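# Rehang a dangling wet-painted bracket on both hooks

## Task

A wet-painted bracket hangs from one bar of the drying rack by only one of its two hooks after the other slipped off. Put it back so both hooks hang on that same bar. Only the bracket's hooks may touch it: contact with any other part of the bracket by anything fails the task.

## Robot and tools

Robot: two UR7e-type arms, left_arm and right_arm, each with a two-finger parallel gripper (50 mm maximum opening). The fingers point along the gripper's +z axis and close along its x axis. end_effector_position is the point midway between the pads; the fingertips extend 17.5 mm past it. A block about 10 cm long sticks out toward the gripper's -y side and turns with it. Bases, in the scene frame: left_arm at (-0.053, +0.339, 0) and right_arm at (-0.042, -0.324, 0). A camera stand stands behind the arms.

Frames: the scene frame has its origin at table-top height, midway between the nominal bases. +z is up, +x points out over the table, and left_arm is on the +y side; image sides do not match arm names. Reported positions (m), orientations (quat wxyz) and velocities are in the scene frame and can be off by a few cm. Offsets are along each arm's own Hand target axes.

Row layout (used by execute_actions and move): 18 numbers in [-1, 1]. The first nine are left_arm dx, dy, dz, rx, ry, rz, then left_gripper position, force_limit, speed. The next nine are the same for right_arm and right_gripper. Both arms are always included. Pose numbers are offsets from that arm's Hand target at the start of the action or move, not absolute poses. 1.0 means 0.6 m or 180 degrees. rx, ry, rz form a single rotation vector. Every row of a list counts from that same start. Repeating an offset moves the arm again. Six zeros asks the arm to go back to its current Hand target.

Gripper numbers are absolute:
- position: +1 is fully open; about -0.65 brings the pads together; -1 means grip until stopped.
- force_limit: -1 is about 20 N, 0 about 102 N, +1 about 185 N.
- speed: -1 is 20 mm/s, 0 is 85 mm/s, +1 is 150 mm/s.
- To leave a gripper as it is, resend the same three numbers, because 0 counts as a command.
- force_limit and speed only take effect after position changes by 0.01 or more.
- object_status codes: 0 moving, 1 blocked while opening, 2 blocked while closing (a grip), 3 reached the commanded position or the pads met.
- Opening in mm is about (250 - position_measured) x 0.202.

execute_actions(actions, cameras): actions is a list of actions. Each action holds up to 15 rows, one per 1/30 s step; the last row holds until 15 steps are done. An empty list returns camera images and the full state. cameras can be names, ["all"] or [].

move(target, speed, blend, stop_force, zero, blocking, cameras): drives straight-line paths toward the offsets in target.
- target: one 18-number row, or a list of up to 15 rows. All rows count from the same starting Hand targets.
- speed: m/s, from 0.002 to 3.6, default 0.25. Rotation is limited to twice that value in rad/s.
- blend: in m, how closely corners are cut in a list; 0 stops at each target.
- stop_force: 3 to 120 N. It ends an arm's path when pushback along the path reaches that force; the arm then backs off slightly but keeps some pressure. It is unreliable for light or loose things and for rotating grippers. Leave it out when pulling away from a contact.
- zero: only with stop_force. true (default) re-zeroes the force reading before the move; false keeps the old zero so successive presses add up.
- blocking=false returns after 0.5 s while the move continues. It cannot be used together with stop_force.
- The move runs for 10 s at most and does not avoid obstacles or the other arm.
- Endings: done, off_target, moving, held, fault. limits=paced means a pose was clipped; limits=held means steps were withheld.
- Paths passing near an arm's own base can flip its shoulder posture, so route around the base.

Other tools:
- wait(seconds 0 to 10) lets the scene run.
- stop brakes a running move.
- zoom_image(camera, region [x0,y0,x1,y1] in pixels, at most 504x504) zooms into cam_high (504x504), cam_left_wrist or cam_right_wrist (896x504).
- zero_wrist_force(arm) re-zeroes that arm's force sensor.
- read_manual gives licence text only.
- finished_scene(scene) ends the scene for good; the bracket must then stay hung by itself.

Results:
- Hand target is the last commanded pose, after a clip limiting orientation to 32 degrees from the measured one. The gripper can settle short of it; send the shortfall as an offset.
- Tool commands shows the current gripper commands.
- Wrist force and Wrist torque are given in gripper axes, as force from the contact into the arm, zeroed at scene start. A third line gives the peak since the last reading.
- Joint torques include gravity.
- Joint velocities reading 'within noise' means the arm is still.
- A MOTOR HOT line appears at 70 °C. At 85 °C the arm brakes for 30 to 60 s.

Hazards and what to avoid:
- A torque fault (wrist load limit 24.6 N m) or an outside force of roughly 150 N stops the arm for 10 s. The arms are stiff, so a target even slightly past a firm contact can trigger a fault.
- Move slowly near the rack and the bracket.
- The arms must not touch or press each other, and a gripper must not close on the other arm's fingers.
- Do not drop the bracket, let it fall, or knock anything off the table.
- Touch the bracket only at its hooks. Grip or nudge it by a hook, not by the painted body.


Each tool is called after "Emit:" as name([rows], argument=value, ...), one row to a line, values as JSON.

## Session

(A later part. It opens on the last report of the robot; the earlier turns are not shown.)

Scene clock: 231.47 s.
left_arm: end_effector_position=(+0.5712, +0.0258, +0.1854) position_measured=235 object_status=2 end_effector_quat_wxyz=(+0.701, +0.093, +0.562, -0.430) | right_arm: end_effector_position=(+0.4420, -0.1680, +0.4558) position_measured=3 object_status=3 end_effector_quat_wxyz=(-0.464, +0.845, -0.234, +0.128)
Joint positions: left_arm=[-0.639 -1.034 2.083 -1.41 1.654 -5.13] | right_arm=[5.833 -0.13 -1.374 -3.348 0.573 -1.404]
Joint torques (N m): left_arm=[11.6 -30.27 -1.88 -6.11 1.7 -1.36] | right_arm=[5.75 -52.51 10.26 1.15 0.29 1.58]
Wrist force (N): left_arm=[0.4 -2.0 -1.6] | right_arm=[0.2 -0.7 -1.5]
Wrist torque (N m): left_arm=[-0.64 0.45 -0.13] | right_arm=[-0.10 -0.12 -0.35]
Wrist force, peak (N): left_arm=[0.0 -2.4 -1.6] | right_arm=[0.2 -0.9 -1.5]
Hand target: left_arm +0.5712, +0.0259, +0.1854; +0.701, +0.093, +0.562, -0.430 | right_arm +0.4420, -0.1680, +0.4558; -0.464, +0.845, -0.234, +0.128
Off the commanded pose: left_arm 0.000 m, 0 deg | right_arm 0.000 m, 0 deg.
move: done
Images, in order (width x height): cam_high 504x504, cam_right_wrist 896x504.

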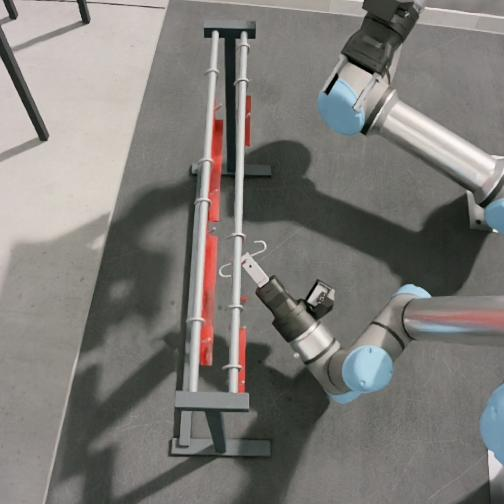

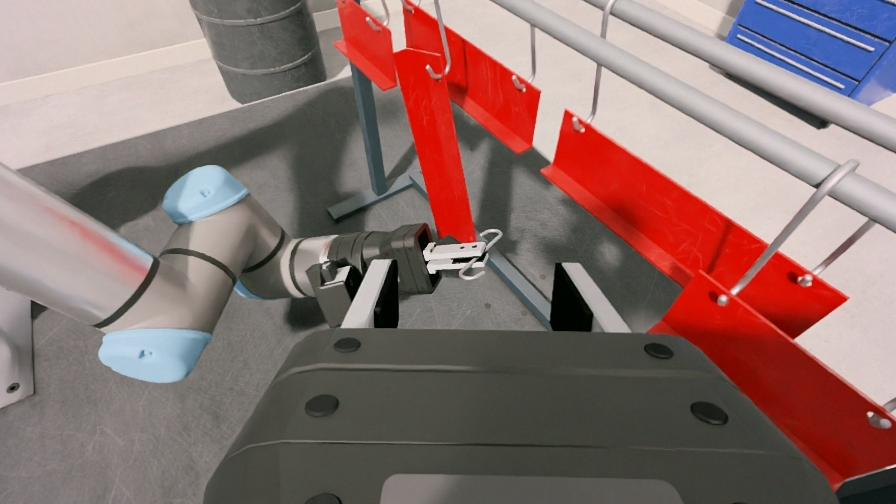

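Emit:
move(target=[-0.001,-0.0155,-0.0149,0,0,0,-1,-0.8,-1,0,0,0,0,0,0,1,1,1], speed=0.03, cameras=["cam_right_wrist","cam_high"])

Emit:
zoom_image(camera="cam_right_wrist", region=[450, 215, 510, 255])

Scene clock: 241.70 s.
left_arm: end_effector_position=(+0.5583, +0.0260, +0.1860) position_measured=235 object_status=2 end_effector_quat_wxyz=(+0.701, +0.093, +0.562, -0.430) | right_arm: end_effector_position=(+0.4420, -0.1680, +0.4558) position_measured=3 object_status=3 end_effector_quat_wxyz=(-0.464, +0.845, -0.234, +0.128)
Joint positions: left_arm=[-0.656 -1.052 2.119 -1.426 1.638 -5.124] | right_arm=[5.833 -0.13 -1.374 -3.348 0.573 -1.404]
Joint torques (N m): left_arm=[-15.29 -46.45 -3.94 -6.09 -2.56 1.26] | right_arm=[5.62 -50.88 10.31 1.34 0.16 1.39]
Wrist force (N): left_arm=[0.4 -1.7 -1.5] | right_arm=[0.3 -0.7 -1.1]
Wrist torque (N m): left_arm=[-0.59 0.45 -0.21] | right_arm=[-0.10 -0.15 -0.36]
Wrist force, peak (N): left_arm=[0.3 -2.1 -1.8] | right_arm=[0.1 -0.7 -1.6]
Hand target: left_arm +0.5583, +0.0260, +0.1860; +0.701, +0.093, +0.562, -0.430 | right_arm +0.4420, -0.1680, +0.4558; -0.464, +0.845, -0.234, +0.128
Off the commanded pose: left_arm 0.000 m, 0 deg | right_arm 0.000 m, 0 deg.
move: done
Images, in order (width x height): cam_high 504x504, cam_right_wrist 896x504.

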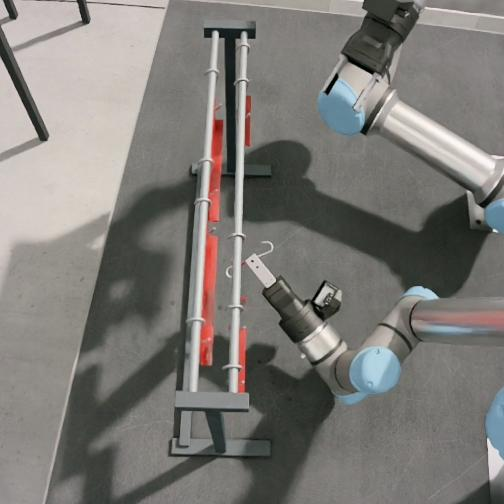

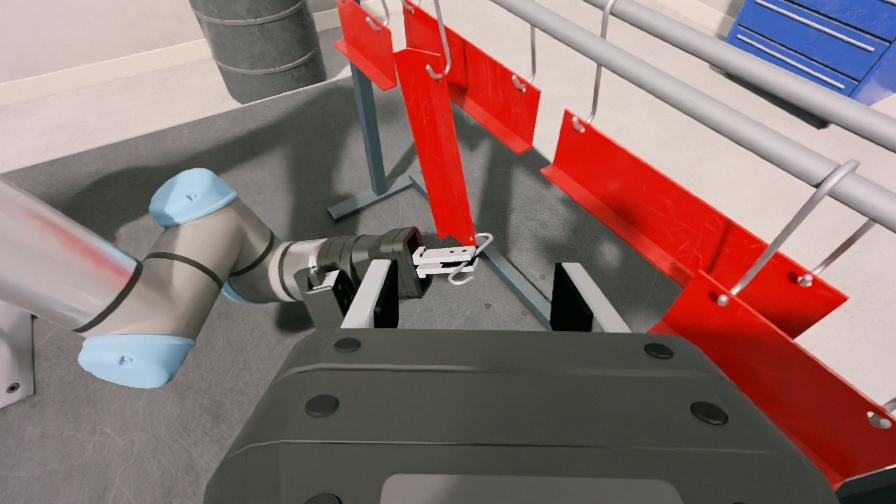

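Scaled by 8.400 from the camera's 896x504 image, which has a finer 1280x720 frame.

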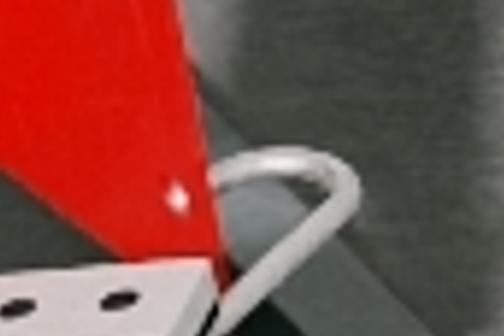

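Emit:
move(target=[0,-0.0106,-0.0106,0,0,0,-1,-0.8,-1,0,0,0,0,0,0,1,1,1], speed=0.03, cameras=["cam_right_wrist"])

Emit:
zoom_image(camera="cam_right_wrist", region=[440, 215, 500, 255])

Scene clock: 244.07 s.
left_arm: end_effector_position=(+0.5493, +0.0260, +0.1860) position_measured=235 object_status=2 end_effector_quat_wxyz=(+0.701, +0.093, +0.562, -0.430) | right_arm: end_effector_position=(+0.4420, -0.1680, +0.4558) position_measured=3 object_status=3 end_effector_quat_wxyz=(-0.464, +0.845, -0.234, +0.128)
Joint positions: left_arm=[-0.669 -1.064 2.144 -1.439 1.626 -5.119] | right_arm=[5.833 -0.13 -1.374 -3.348 0.573 -1.404]
Joint torques (N m): left_arm=[-16.02 -45.07 -1.76 -6.27 -2.51 1.25] | right_arm=[4.38 -51.42 10.94 1.42 0.48 1.61]
Wrist force (N): left_arm=[0.4 -1.9 -1.5] | right_arm=[0.1 -0.6 -1.2]
Wrist torque (N m): left_arm=[-0.62 0.47 -0.22] | right_arm=[-0.09 -0.10 -0.35]
Wrist force, peak (N): left_arm=[0.2 -2.1 -1.7] | right_arm=[0.4 -0.8 -1.5]
Hand target: left_arm +0.5493, +0.0260, +0.1860; +0.701, +0.093, +0.562, -0.430 | right_arm +0.4420, -0.1680, +0.4558; -0.464, +0.845, -0.234, +0.128
Off the commanded pose: left_arm 0.000 m, 0 deg | right_arm 0.000 m, 0 deg.
move: done
Images, in order (width x height): cam_right_wrist 896x504.

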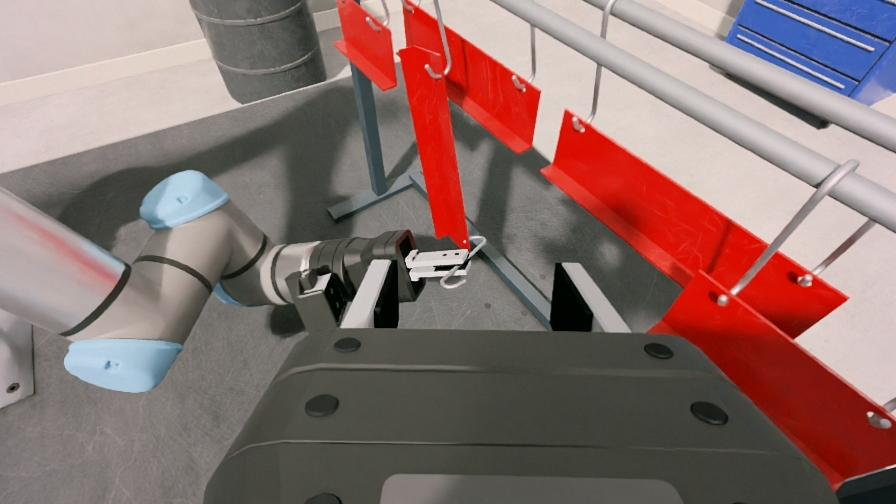

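Scaled by 8.400 from the camera's 896x504 image, which has a finer 1280x720 frame.

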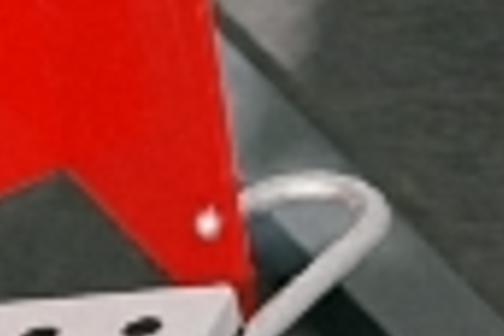

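Emit:
zoom_image(camera="cam_right_wrist", region=[457, 234, 473, 250])

Scaled by 31.500 from the camera's 896x504 image, which has a finer 1280x720 frame.

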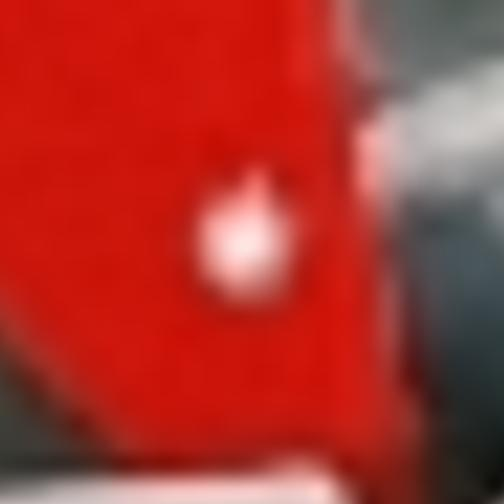

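Emit:
move([
  [-0.0026,0.0043,0.0077,0,0,0,-1,-0.8,-1,0,0,0,0,0,0,1,1,1],
  [-0.0026,-0.0095,-0.0061,0,0,0,-1,-0.8,-1,0,0,0,0,0,0,1,1,1],
], speed=0.03, cameras=["cam_right_wrist"])

Emit:
zoom_image(camera="cam_right_wrist", region=[445, 225, 485, 265])

Scene clock: 249.90 s.
left_arm: end_effector_position=(+0.5427, +0.0255, +0.1881) position_measured=235 object_status=2 end_effector_quat_wxyz=(+0.701, +0.093, +0.562, -0.430) | right_arm: end_effector_position=(+0.4420, -0.1680, +0.4558) position_measured=3 object_status=3 end_effector_quat_wxyz=(-0.464, +0.845, -0.234, +0.128)
Joint positions: left_arm=[-0.679 -1.078 2.161 -1.443 1.616 -5.116] | right_arm=[5.833 -0.13 -1.374 -3.348 0.573 -1.404]
Joint torques (N m): left_arm=[-14.65 -46.75 -1.45 -5.94 -2.54 1.17] | right_arm=[5.24 -51.69 10.27 1.46 0.14 1.33]
Wrist force (N): left_arm=[0.4 -1.7 -1.3] | right_arm=[0.2 -0.8 -1.2]
Wrist torque (N m): left_arm=[-0.59 0.47 -0.21] | right_arm=[-0.12 -0.12 -0.35]
Wrist force, peak (N): left_arm=[0.3 -2.1 -1.7] | right_arm=[0.3 -0.8 -1.5]
Hand target: left_arm +0.5426, +0.0255, +0.1881; +0.701, +0.093, +0.562, -0.430 | right_arm +0.4420, -0.1680, +0.4558; -0.464, +0.845, -0.234, +0.128
Off the commanded pose: left_arm 0.000 m, 0 deg | right_arm 0.000 m, 0 deg.
move: done
Images, in order (width x height): cam_right_wrist 896x504.

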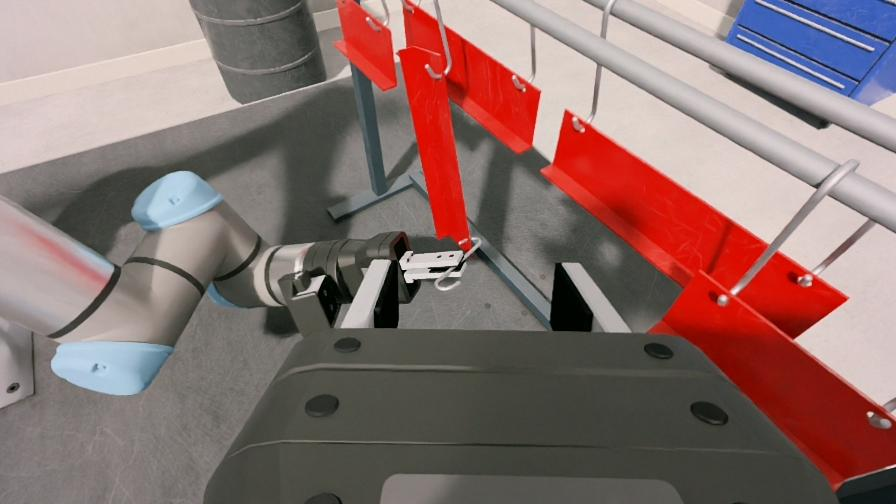

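Scaled by 12.600 from the camera's 896x504 image, which has a finer 1280x720 frame.

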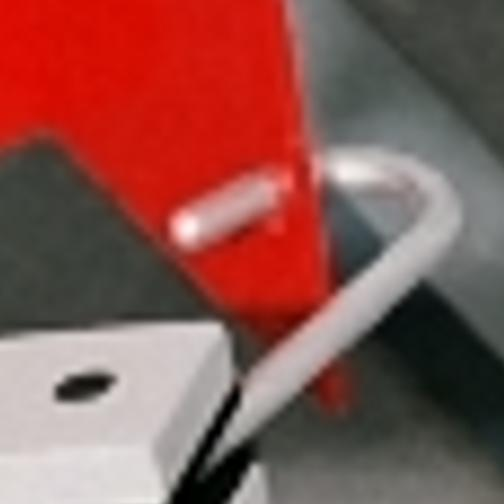

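Emit:
move(target=[0.004,0.0097,0.0727,-0.25,0,0,-1,-0.8,-1,0,0,0,0,0,0,1,1,1], speed=0.1, cameras=["cam_right_wrist","cam_high"])

Emit:
zoom_image(camera="cam_right_wrist", region=[425, 185, 525, 285])

Scene clock: 266.33 s.
left_arm: end_effector_position=(+0.5776, +0.0011, +0.1993) position_measured=235 object_status=2 end_effector_quat_wxyz=(+0.683, -0.182, +0.683, -0.182) | right_arm: end_effector_position=(+0.4420, -0.1680, +0.4558) position_measured=3 object_status=3 end_effector_quat_wxyz=(-0.464, +0.845, -0.234, +0.128)
Joint positions: left_arm=[-1.02 -1.132 1.816 -0.683 0.565 -5.235] | right_arm=[5.833 -0.13 -1.374 -3.348 0.573 -1.404]
Joint torques (N m): left_arm=[-15.15 -31.08 -36.56 1.04 -2.52 -1.52] | right_arm=[4.44 -50.67 10.3 1.49 0.3 1.43]
Wrist force (N): left_arm=[-0.5 -1.0 -0.8] | right_arm=[0.2 -0.6 -1.4]
Wrist torque (N m): left_arm=[-0.46 0.55 -0.04] | right_arm=[-0.09 -0.14 -0.35]
Wrist force, peak (N): left_arm=[0.4 -2.0 -1.6] | right_arm=[0.2 -0.9 -1.5]
Hand target: left_arm +0.5776, +0.0011, +0.1993; +0.683, -0.182, +0.683, -0.182 | right_arm +0.4420, -0.1680, +0.4558; -0.464, +0.845, -0.234, +0.128
Off the commanded pose: left_arm 0.000 m, 0 deg | right_arm 0.000 m, 0 deg.
move: done
Images, in order (width x height): cam_high 504x504, cam_right_wrist 896x504.

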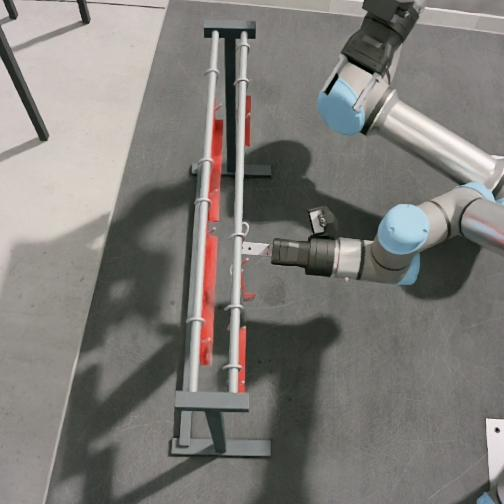

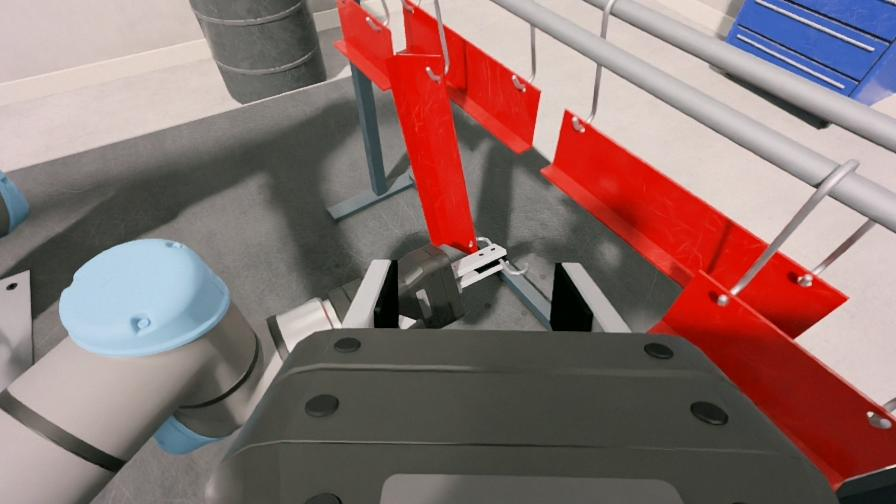

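Scaled by 5.040 from the camera's 896x504 image, which has a finer 1280x720 frame.

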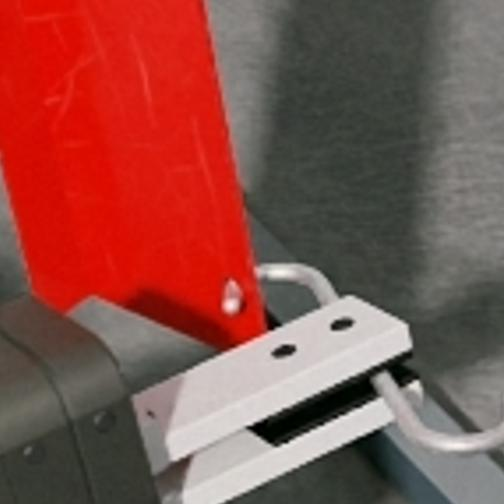

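Emit:
move([
  [0.0093,-0.0743,-0.0067,0,0,0,-1,-0.8,-1,0,0,0,0,0,0,1,1,1],
  [-0.011,-0.1263,-0.01,0,0,-0.0556,-1,-0.8,-1,0,0,0,0,0,0,1,1,1],
  [-0.0402,-0.1737,-0.0127,0,0,-0.1111,-1,-0.8,-1,0,0,0,0,0,0,1,1,1],
], speed=0.06, blend=[0.005,0.005,0], cameras=["cam_right_wrist","cam_high","cam_left_wrist"])

Emit:
zoom_image(camera="cam_right_wrist", region=[420, 130, 580, 290])

Scene clock: 275.73 s.
left_arm: end_effector_position=(+0.5701, -0.0772, +0.2721) position_measured=235 object_status=2 end_effector_quat_wxyz=(+0.641, -0.298, +0.641, -0.298) | right_arm: end_effector_position=(+0.4420, -0.1680, +0.4558) position_measured=3 object_status=3 end_effector_quat_wxyz=(-0.464, +0.845, -0.234, +0.128)
Joint positions: left_arm=[-1.109 -1.12 1.578 -0.455 0.475 -5.584] | right_arm=[5.833 -0.13 -1.374 -3.348 0.573 -1.404]
Joint torques (N m): left_arm=[-15.67 -51.6 -39.08 1.6 -2.5 -1.62] | right_arm=[4.6 -51.21 10.52 1.38 0.42 1.35]
Wrist force (N): left_arm=[-1.1 0.2 -0.8] | right_arm=[0.5 -0.5 -1.2]
Wrist torque (N m): left_arm=[-0.37 0.64 0.04] | right_arm=[-0.07 -0.17 -0.36]
Wrist force, peak (N): left_arm=[-0.6 -1.2 -1.2] | right_arm=[0.2 -1.0 -1.4]
Hand target: left_arm +0.5701, -0.0772, +0.2721; +0.641, -0.298, +0.641, -0.298 | right_arm +0.4420, -0.1680, +0.4558; -0.464, +0.845, -0.234, +0.128
Off the commanded pose: left_arm 0.000 m, 0 deg | right_arm 0.000 m, 0 deg.
move: done

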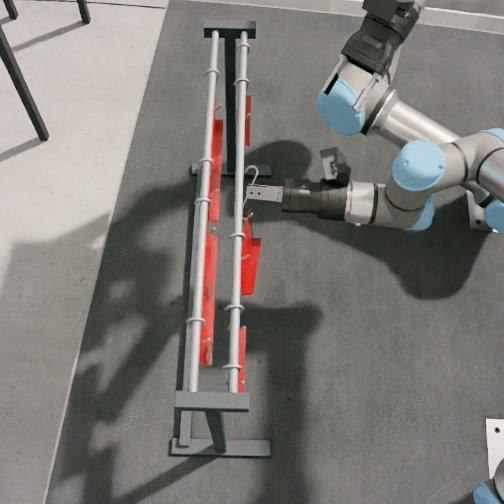

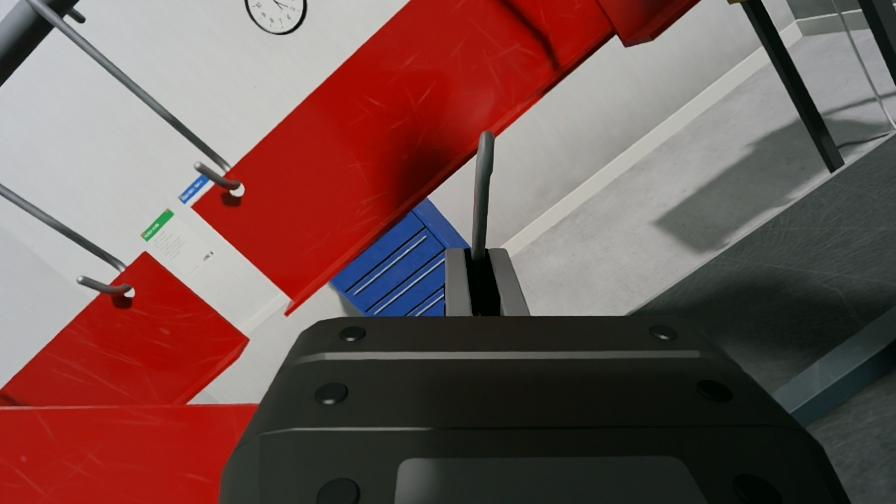

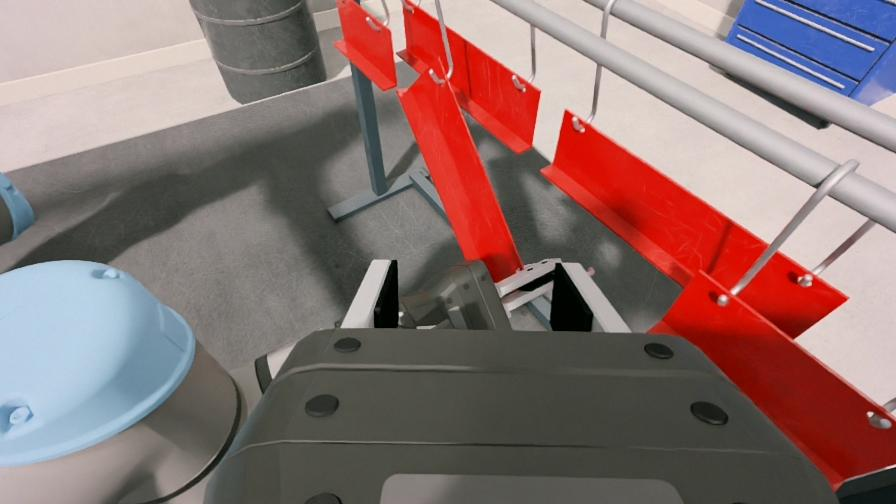

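Scaled by 3.150 from the camera's 896x504 image, which has a finer 1280x720 frame.

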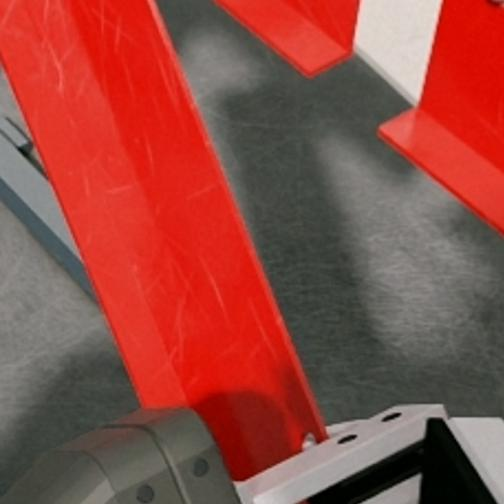

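Emit:
move(target=[0,0,0,0,0,0,-1,-0.8,-1,0,0,-0.25,0,0,0,1,1,1], speed=0.2)

Emit:
move([
  [-0.0208,-0.0522,-0.0083,0,0,-0.0556,-1,-0.8,-1,0,0,0,0,0,0,1,1,1],
  [-0.0502,-0.0997,-0.0225,0,0,-0.1111,-1,-0.8,-1,0,0,0,0,0,0,1,1,1],
  [-0.1125,-0.1372,-0.0418,0,0,-0.2222,-1,-0.8,-1,0,0,0,0,0,0,1,1,1],
], speed=0.06, blend=[0.005,0.005,0], cameras=["cam_right_wrist","cam_high","cam_left_wrist"])

Emit:
zoom_image(camera="cam_right_wrist", region=[390, 100, 650, 330])

Emit:
zoom_image(camera="cam_high", region=[180, 130, 320, 270])

Scene clock: 281.03 s.
left_arm: end_effector_position=(+0.5701, -0.0772, +0.2721) position_measured=235 object_status=2 end_effector_quat_wxyz=(+0.641, -0.298, +0.641, -0.298) | right_arm: end_effector_position=(+0.3771, -0.2766, +0.5364) position_measured=3 object_status=3 end_effector_quat_wxyz=(-0.464, +0.845, -0.234, +0.128)
Joint positions: left_arm=[-1.109 -1.12 1.577 -0.455 0.475 -5.584] | right_arm=[5.449 -0.189 -1.424 -2.672 0.631 -2.084]
Joint torques (N m): left_arm=[-16.07 -39.68 -38.31 1.2 -2.45 -1.48] | right_arm=[-7.08 -26.9 -5.65 5.67 0.69 -1.18]
Wrist force (N): left_arm=[-0.9 0.3 -0.8] | right_arm=[0.1 -0.6 -0.7]
Wrist torque (N m): left_arm=[-0.36 0.62 0.04] | right_arm=[-0.05 -0.06 -0.19]
Wrist force, peak (N): left_arm=[-1.1 0.3 -1.1] | right_arm=[0.5 -0.9 -2.6]
Hand target: left_arm +0.5701, -0.0772, +0.2721; +0.641, -0.298, +0.641, -0.298 | right_arm +0.3771, -0.2766, +0.5364; -0.464, +0.845, -0.234, +0.128
Off the commanded pose: left_arm 0.000 m, 0 deg | right_arm 0.000 m, 0 deg.
move: done

Scene clock: 287.27 s.
left_arm: end_effector_position=(+0.5451, -0.0787, +0.3786) position_measured=235 object_status=2 end_effector_quat_wxyz=(+0.501, -0.500, +0.501, -0.499) | right_arm: end_effector_position=(+0.3771, -0.2766, +0.5364) position_measured=3 object_status=3 end_effector_quat_wxyz=(-0.464, +0.845, -0.234, +0.128)
Joint positions: left_arm=[-1.153 -1.238 1.459 -0.219 0.432 -6.281] | right_arm=[5.449 -0.189 -1.424 -2.672 0.631 -2.084]
Joint torques (N m): left_arm=[-14.67 -48.89 -40.61 1.28 -2.46 -1.44] | right_arm=[-7.36 -27.89 -5.83 5.67 -1.08 -1.43]
Wrist force (N): left_arm=[-2.7 1.4 -0.8] | right_arm=[0.2 -0.7 -0.7]
Wrist torque (N m): left_arm=[-0.26 0.71 0.22] | right_arm=[-0.06 -0.08 -0.19]
Wrist force, peak (N): left_arm=[-2.7 1.6 -0.7] | right_arm=[0.2 -1.0 -0.9]
Hand target: left_arm +0.5451, -0.0787, +0.3786; +0.501, -0.500, +0.501, -0.499 | right_arm +0.3771, -0.2766, +0.5364; -0.464, +0.845, -0.234, +0.128
Off the commanded pose: left_arm 0.000 m, 0 deg | right_arm 0.000 m, 0 deg.
joint sent to its limit (left arm) — joint 6 (wrist 3), lower limit. The joint targets still meet the commanded pose.
move: done

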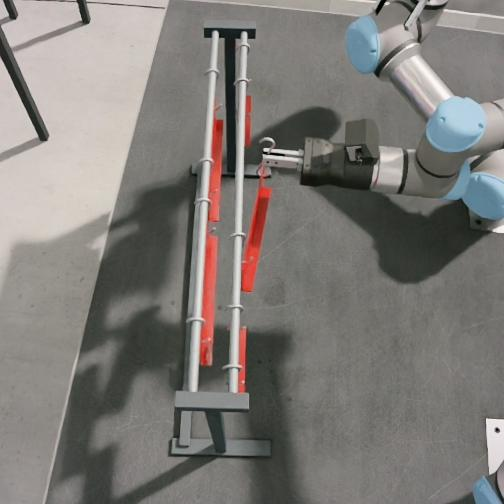

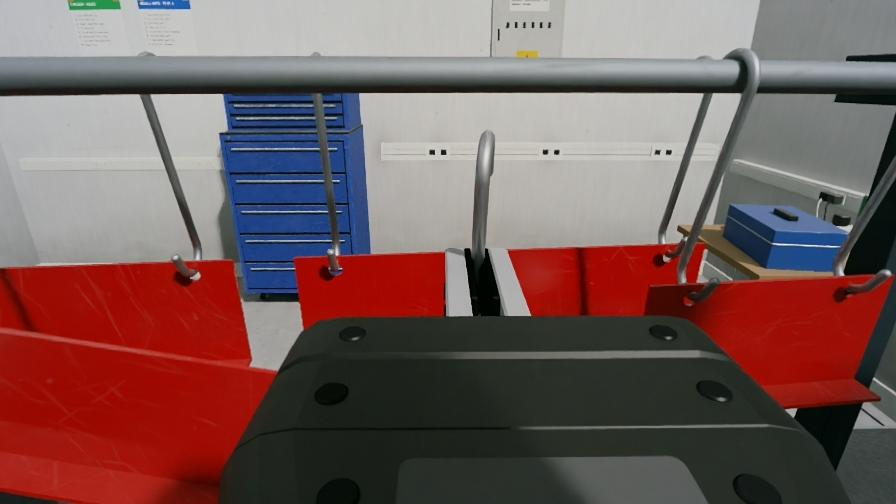

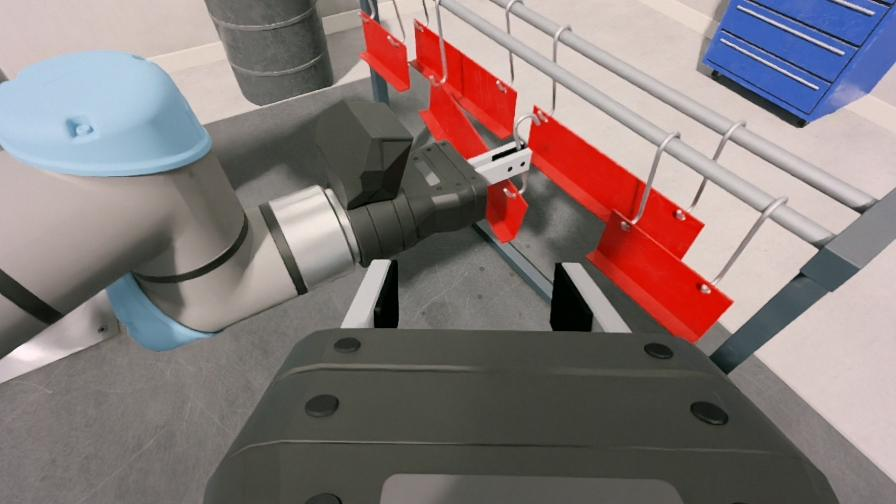

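Scaled by 1.938 from the camera's 896x504 image, which has a finer 1280x720 frame.

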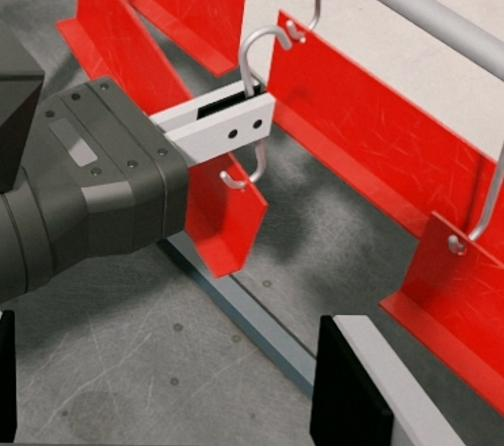

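Scaled by 3.600 from the camera's 504x504 image, which has a finer 720x720 frame.

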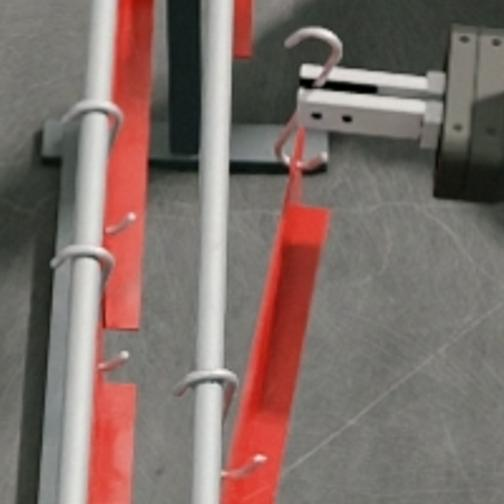

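Emit:
move([
  [0.002,-0.0617,0,0,0,0,-1,-0.8,-1,0,0,0,0,0,0,1,1,1],
  [0.0115,-0.0617,0.0695,0,0,0,-1,-0.8,-1,0,0,0,0,0,0,1,1,1],
], speed=0.05, cameras=["cam_right_wrist","cam_high","cam_left_wrist"])

Emit:
zoom_image(camera="cam_right_wrist", region=[450, 40, 610, 220])

Emit:
zoom_image(camera="cam_left_wrist", region=[360, 100, 610, 320])

Scene clock: 292.30 s.
left_arm: end_effector_position=(+0.5868, -0.0857, +0.4156) position_measured=235 object_status=2 end_effector_quat_wxyz=(+0.501, -0.500, +0.501, -0.499) end_effector_velocity=(+0.002, +0.002, +0.000) end_effector_angular_velocity=(+0.001, +0.000, +0.004) | right_arm: end_effector_position=(+0.3771, -0.2766, +0.5364) position_measured=3 object_status=3 end_effector_quat_wxyz=(-0.464, +0.845, -0.234, +0.128)
Joint positions: left_arm=[-1.089 -1.173 1.273 -0.098 0.495 -6.282] | right_arm=[5.449 -0.189 -1.424 -2.672 0.631 -2.084]
Joint velocities: left_arm=[0.005 0.002 -0.001 0.001 0.001 0] | right_arm=[within noise]
Joint torques (N m): left_arm=[12.29 -36.3 -43.06 1.19 2.15 -1.43] | right_arm=[-7.65 -28.29 -4.59 5.43 -2.45 -1.31]
Wrist force (N): left_arm=[-2.6 1.4 -0.9] | right_arm=[0.1 -0.8 -0.7]
Wrist torque (N m): left_arm=[-0.26 0.69 0.24] | right_arm=[-0.07 -0.06 -0.19]
Wrist force, peak (N): left_arm=[-3.1 2.0 -1.0] | right_arm=[0.2 -0.9 -1.0]
Hand target: left_arm +0.5868, -0.0857, +0.4156; +0.501, -0.500, +0.501, -0.499 | right_arm +0.3771, -0.2766, +0.5364; -0.464, +0.845, -0.234, +0.128
Off the commanded pose: left_arm 0.000 m, 0 deg | right_arm 0.000 m, 0 deg.
joint sent to its limit (left arm) — joint 6 (wrist 3), lower limit. The joint targets still meet the commanded pose.
move: done

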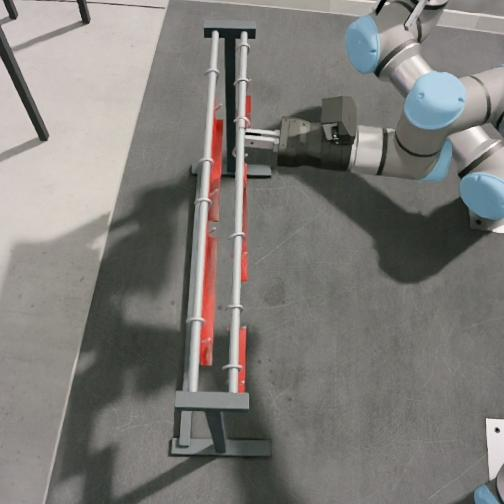

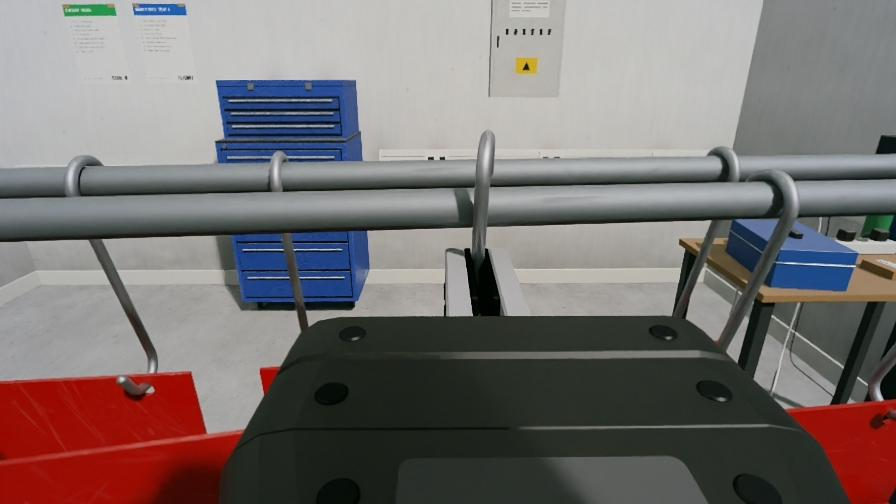

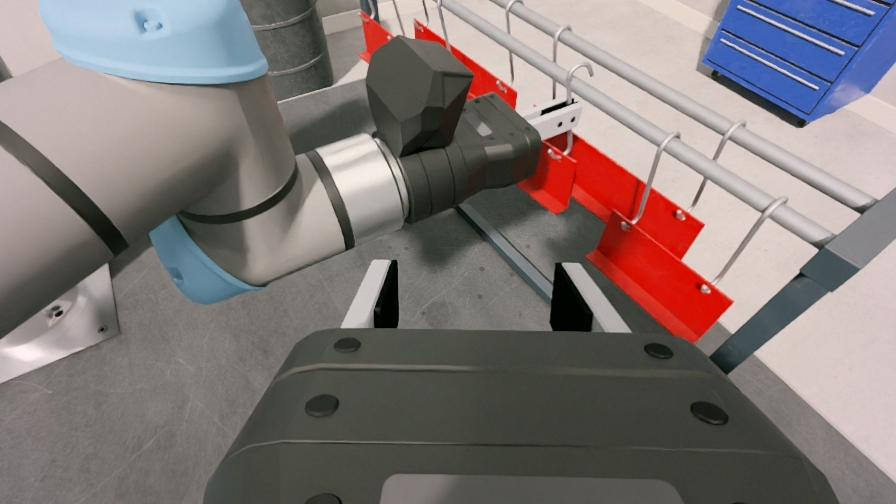

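Scaled by 2.800 from the camera's 896x504 image, which has a finer 1280x720 frame.

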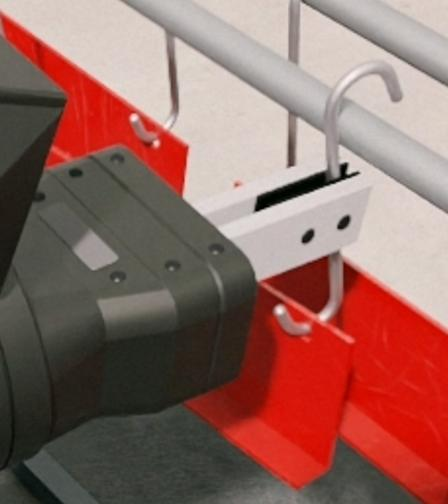

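Scaled by 2.016 from the camera's 896x504 image, which has a finer 1280x720 frame.

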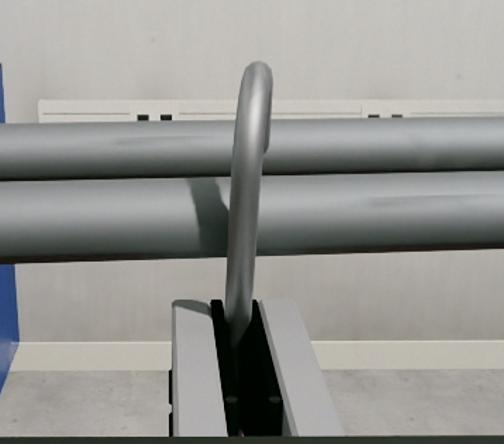

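Emit:
move(target=[0,0.0208,0.0,0,0,0,-1,-0.8,-1,0,0,0,0,0,0,1,1,1], speed=0.03, cameras=["cam_right_wrist","cam_left_wrist"])

Emit:
zoom_image(camera="cam_right_wrist", region=[450, 40, 610, 220])

Emit:
zoom_image(camera="cam_left_wrist", region=[360, 100, 610, 320])

Scene clock: 294.87 s.
left_arm: end_effector_position=(+0.5869, -0.0856, +0.4033) position_measured=235 object_status=2 end_effector_quat_wxyz=(+0.501, -0.500, +0.501, -0.499) | right_arm: end_effector_position=(+0.3771, -0.2766, +0.5364) position_measured=3 object_status=3 end_effector_quat_wxyz=(-0.464, +0.845, -0.234, +0.128)
Joint positions: left_arm=[-1.089 -1.17 1.299 -0.129 0.495 -6.282] | right_arm=[5.449 -0.189 -1.424 -2.672 0.631 -2.084]
Joint torques (N m): left_arm=[5.21 -18.14 3.02 0.67 0.91 -1.46] | right_arm=[-6.92 -27.33 -5.73 5.42 -3.14 -1.35]
Wrist force (N): left_arm=[-1.1 -32.1 10.5] | right_arm=[0.2 -0.9 -0.6]
Wrist torque (N m): left_arm=[-1.01 0.71 0.25] | right_arm=[-0.09 -0.07 -0.20]
Wrist force, peak (N): left_arm=[-1.1 -32.1 10.5] | right_arm=[0.3 -1.1 -0.9]
Hand target: left_arm +0.5868, -0.0857, +0.4031; +0.501, -0.500, +0.501, -0.499 | right_arm +0.3771, -0.2766, +0.5364; -0.464, +0.845, -0.234, +0.128
Off the commanded pose: left_arm 0.000 m, 0 deg | right_arm 0.000 m, 0 deg.
joint sent to its limit (left arm) — joint 6 (wrist 3), lower limit. The joint targets still meet the commanded pose.
move: done
Images, in order (width x height): cam_left_wrist 896x504, cam_right_wrist 896x504.

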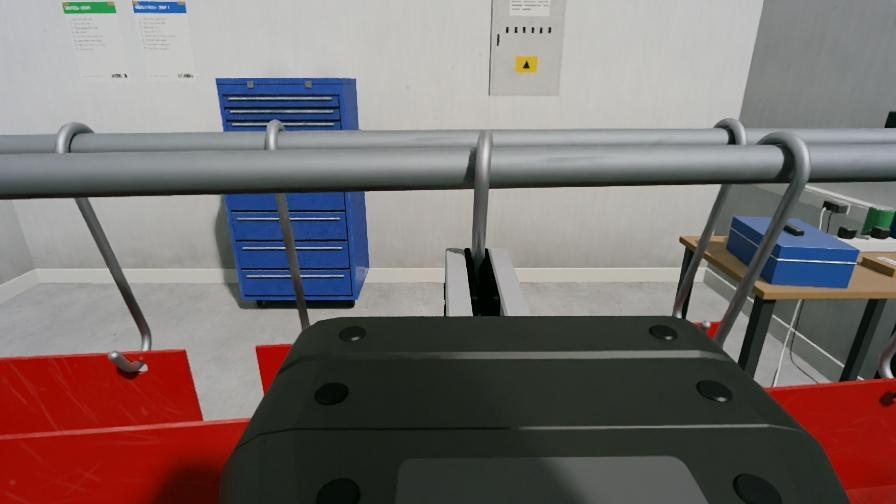

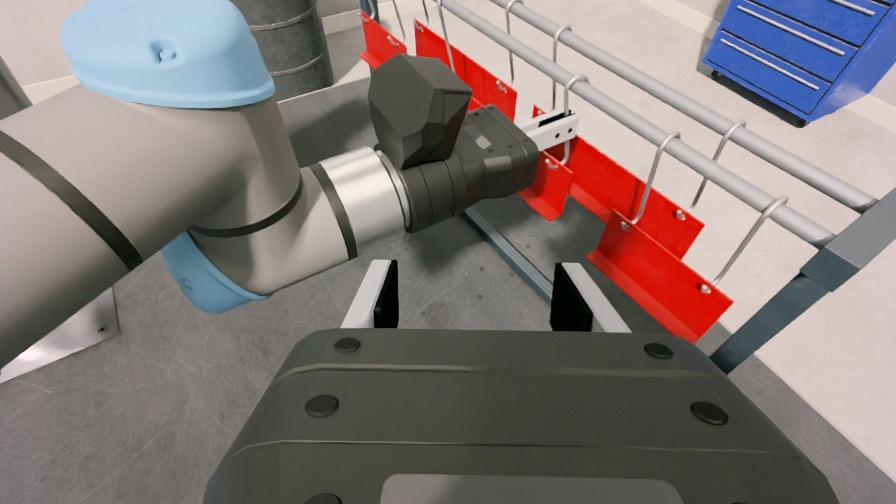

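Scaled by 2.800 from the camera's 896x504 image, which has a finer 1280x720 frame.

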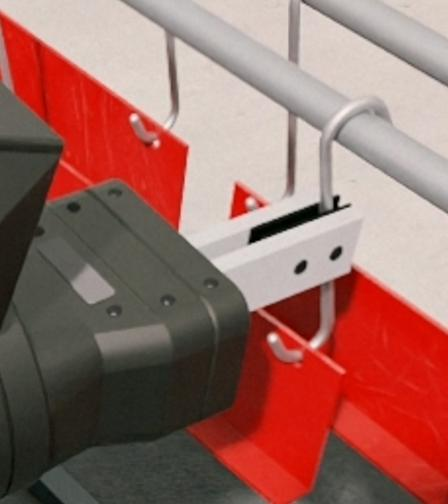

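Scaled by 2.016 from the camera's 896x504 image, which has a finer 1280x720 frame.

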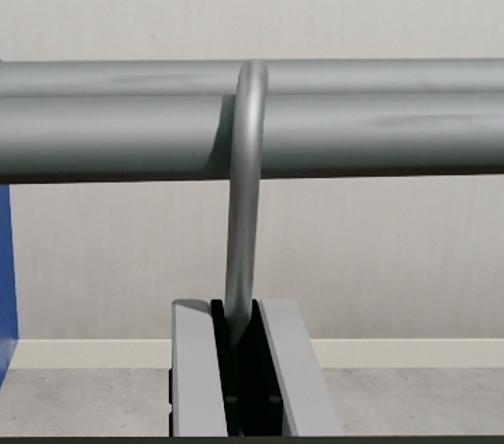

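Emit:
move([
  [0,-0.001,0,0,0,0,-1,-0.8,-1,0,0,0,0,0,0,1,1,1],
  [0,-0.001,0,0,0,0,1,-0.8,-1,0,0,0,0,0,0,1,1,1],
  [0,-0.001,-0.2,0,0,0,1,-0.8,-1,0,0,0,0,0,0,1,1,1],
], speed=0.06, cameras=["cam_right_wrist","cam_left_wrist"])

Emit:
zoom_image(camera="cam_right_wrist", region=[410, 20, 630, 220])

Scene clock: 303.73 s.
left_arm: end_effector_position=(+0.4669, -0.0857, +0.4038) position_measured=3 object_status=3 end_effector_quat_wxyz=(+0.501, -0.500, +0.501, -0.499) | right_arm: end_effector_position=(+0.3771, -0.2766, +0.5364) position_measured=3 object_status=3 end_effector_quat_wxyz=(-0.464, +0.845, -0.234, +0.128)
Joint positions: left_arm=[-1.304 -1.345 1.533 -0.186 0.28 -6.282] | right_arm=[5.449 -0.189 -1.424 -2.672 0.631 -2.084]
Joint torques (N m): left_arm=[-15.4 -43.05 -14.13 -3.34 -2.53 1.02] | right_arm=[-7.04 -28.14 -6.06 5.62 -3.45 -1.27]
Wrist force (N): left_arm=[-2.7 -0.4 -0.4] | right_arm=[0.0 -0.8 -0.6]
Wrist torque (N m): left_arm=[-0.29 0.71 0.22] | right_arm=[-0.08 -0.04 -0.20]
Wrist force, peak (N): left_arm=[-1.1 -35.6 9.6] | right_arm=[0.1 -1.1 -0.8]
Hand target: left_arm +0.4668, -0.0857, +0.4038; +0.501, -0.500, +0.501, -0.499 | right_arm +0.3771, -0.2766, +0.5364; -0.464, +0.845, -0.234, +0.128
Off the commanded pose: left_arm 0.000 m, 0 deg | right_arm 0.000 m, 0 deg.
joint sent to its limit (left arm) — joint 6 (wrist 3), lower limit. The joint targets still meet the commanded pose.
move: done
Images, in order (width x height): cam_left_wrist 896x504, cam_right_wrist 896x504.

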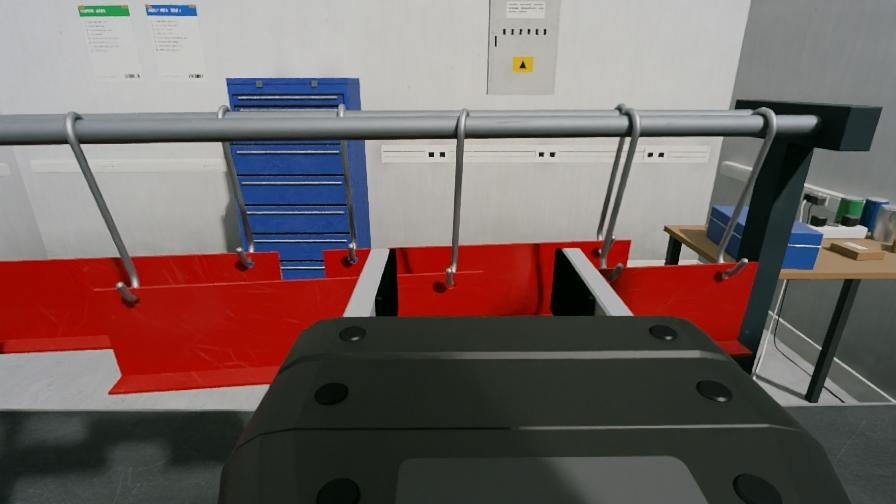

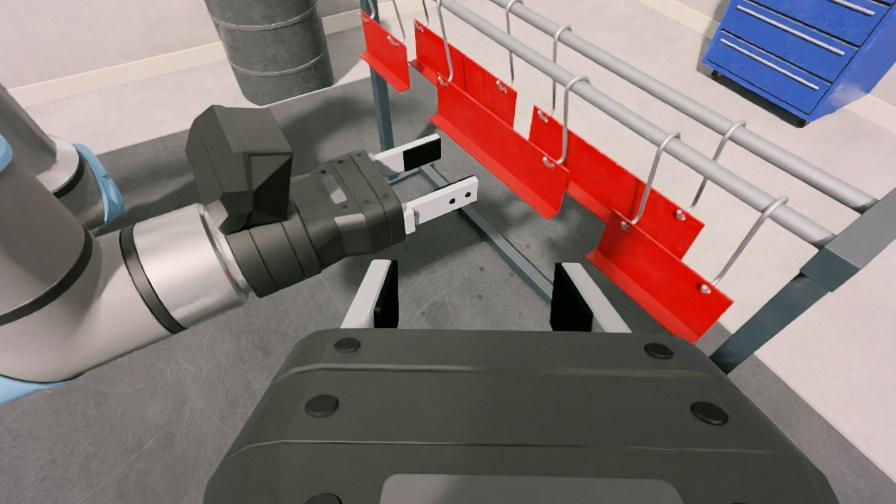

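Scaled by 2.291 from the camera's 896x504 image, which has a finer 1280x720 frame.

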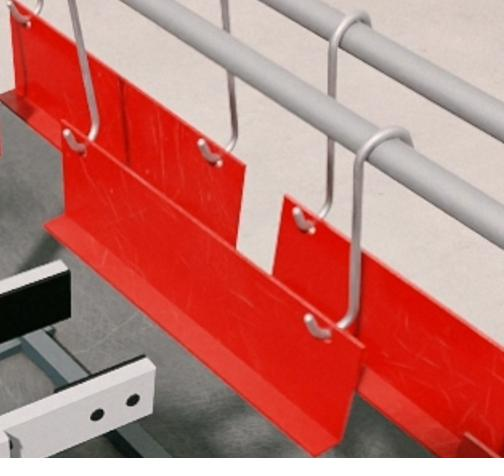

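Hung on both hooks.

Emit:
finished_scene(scene=1)

The scene is finished: the task was done.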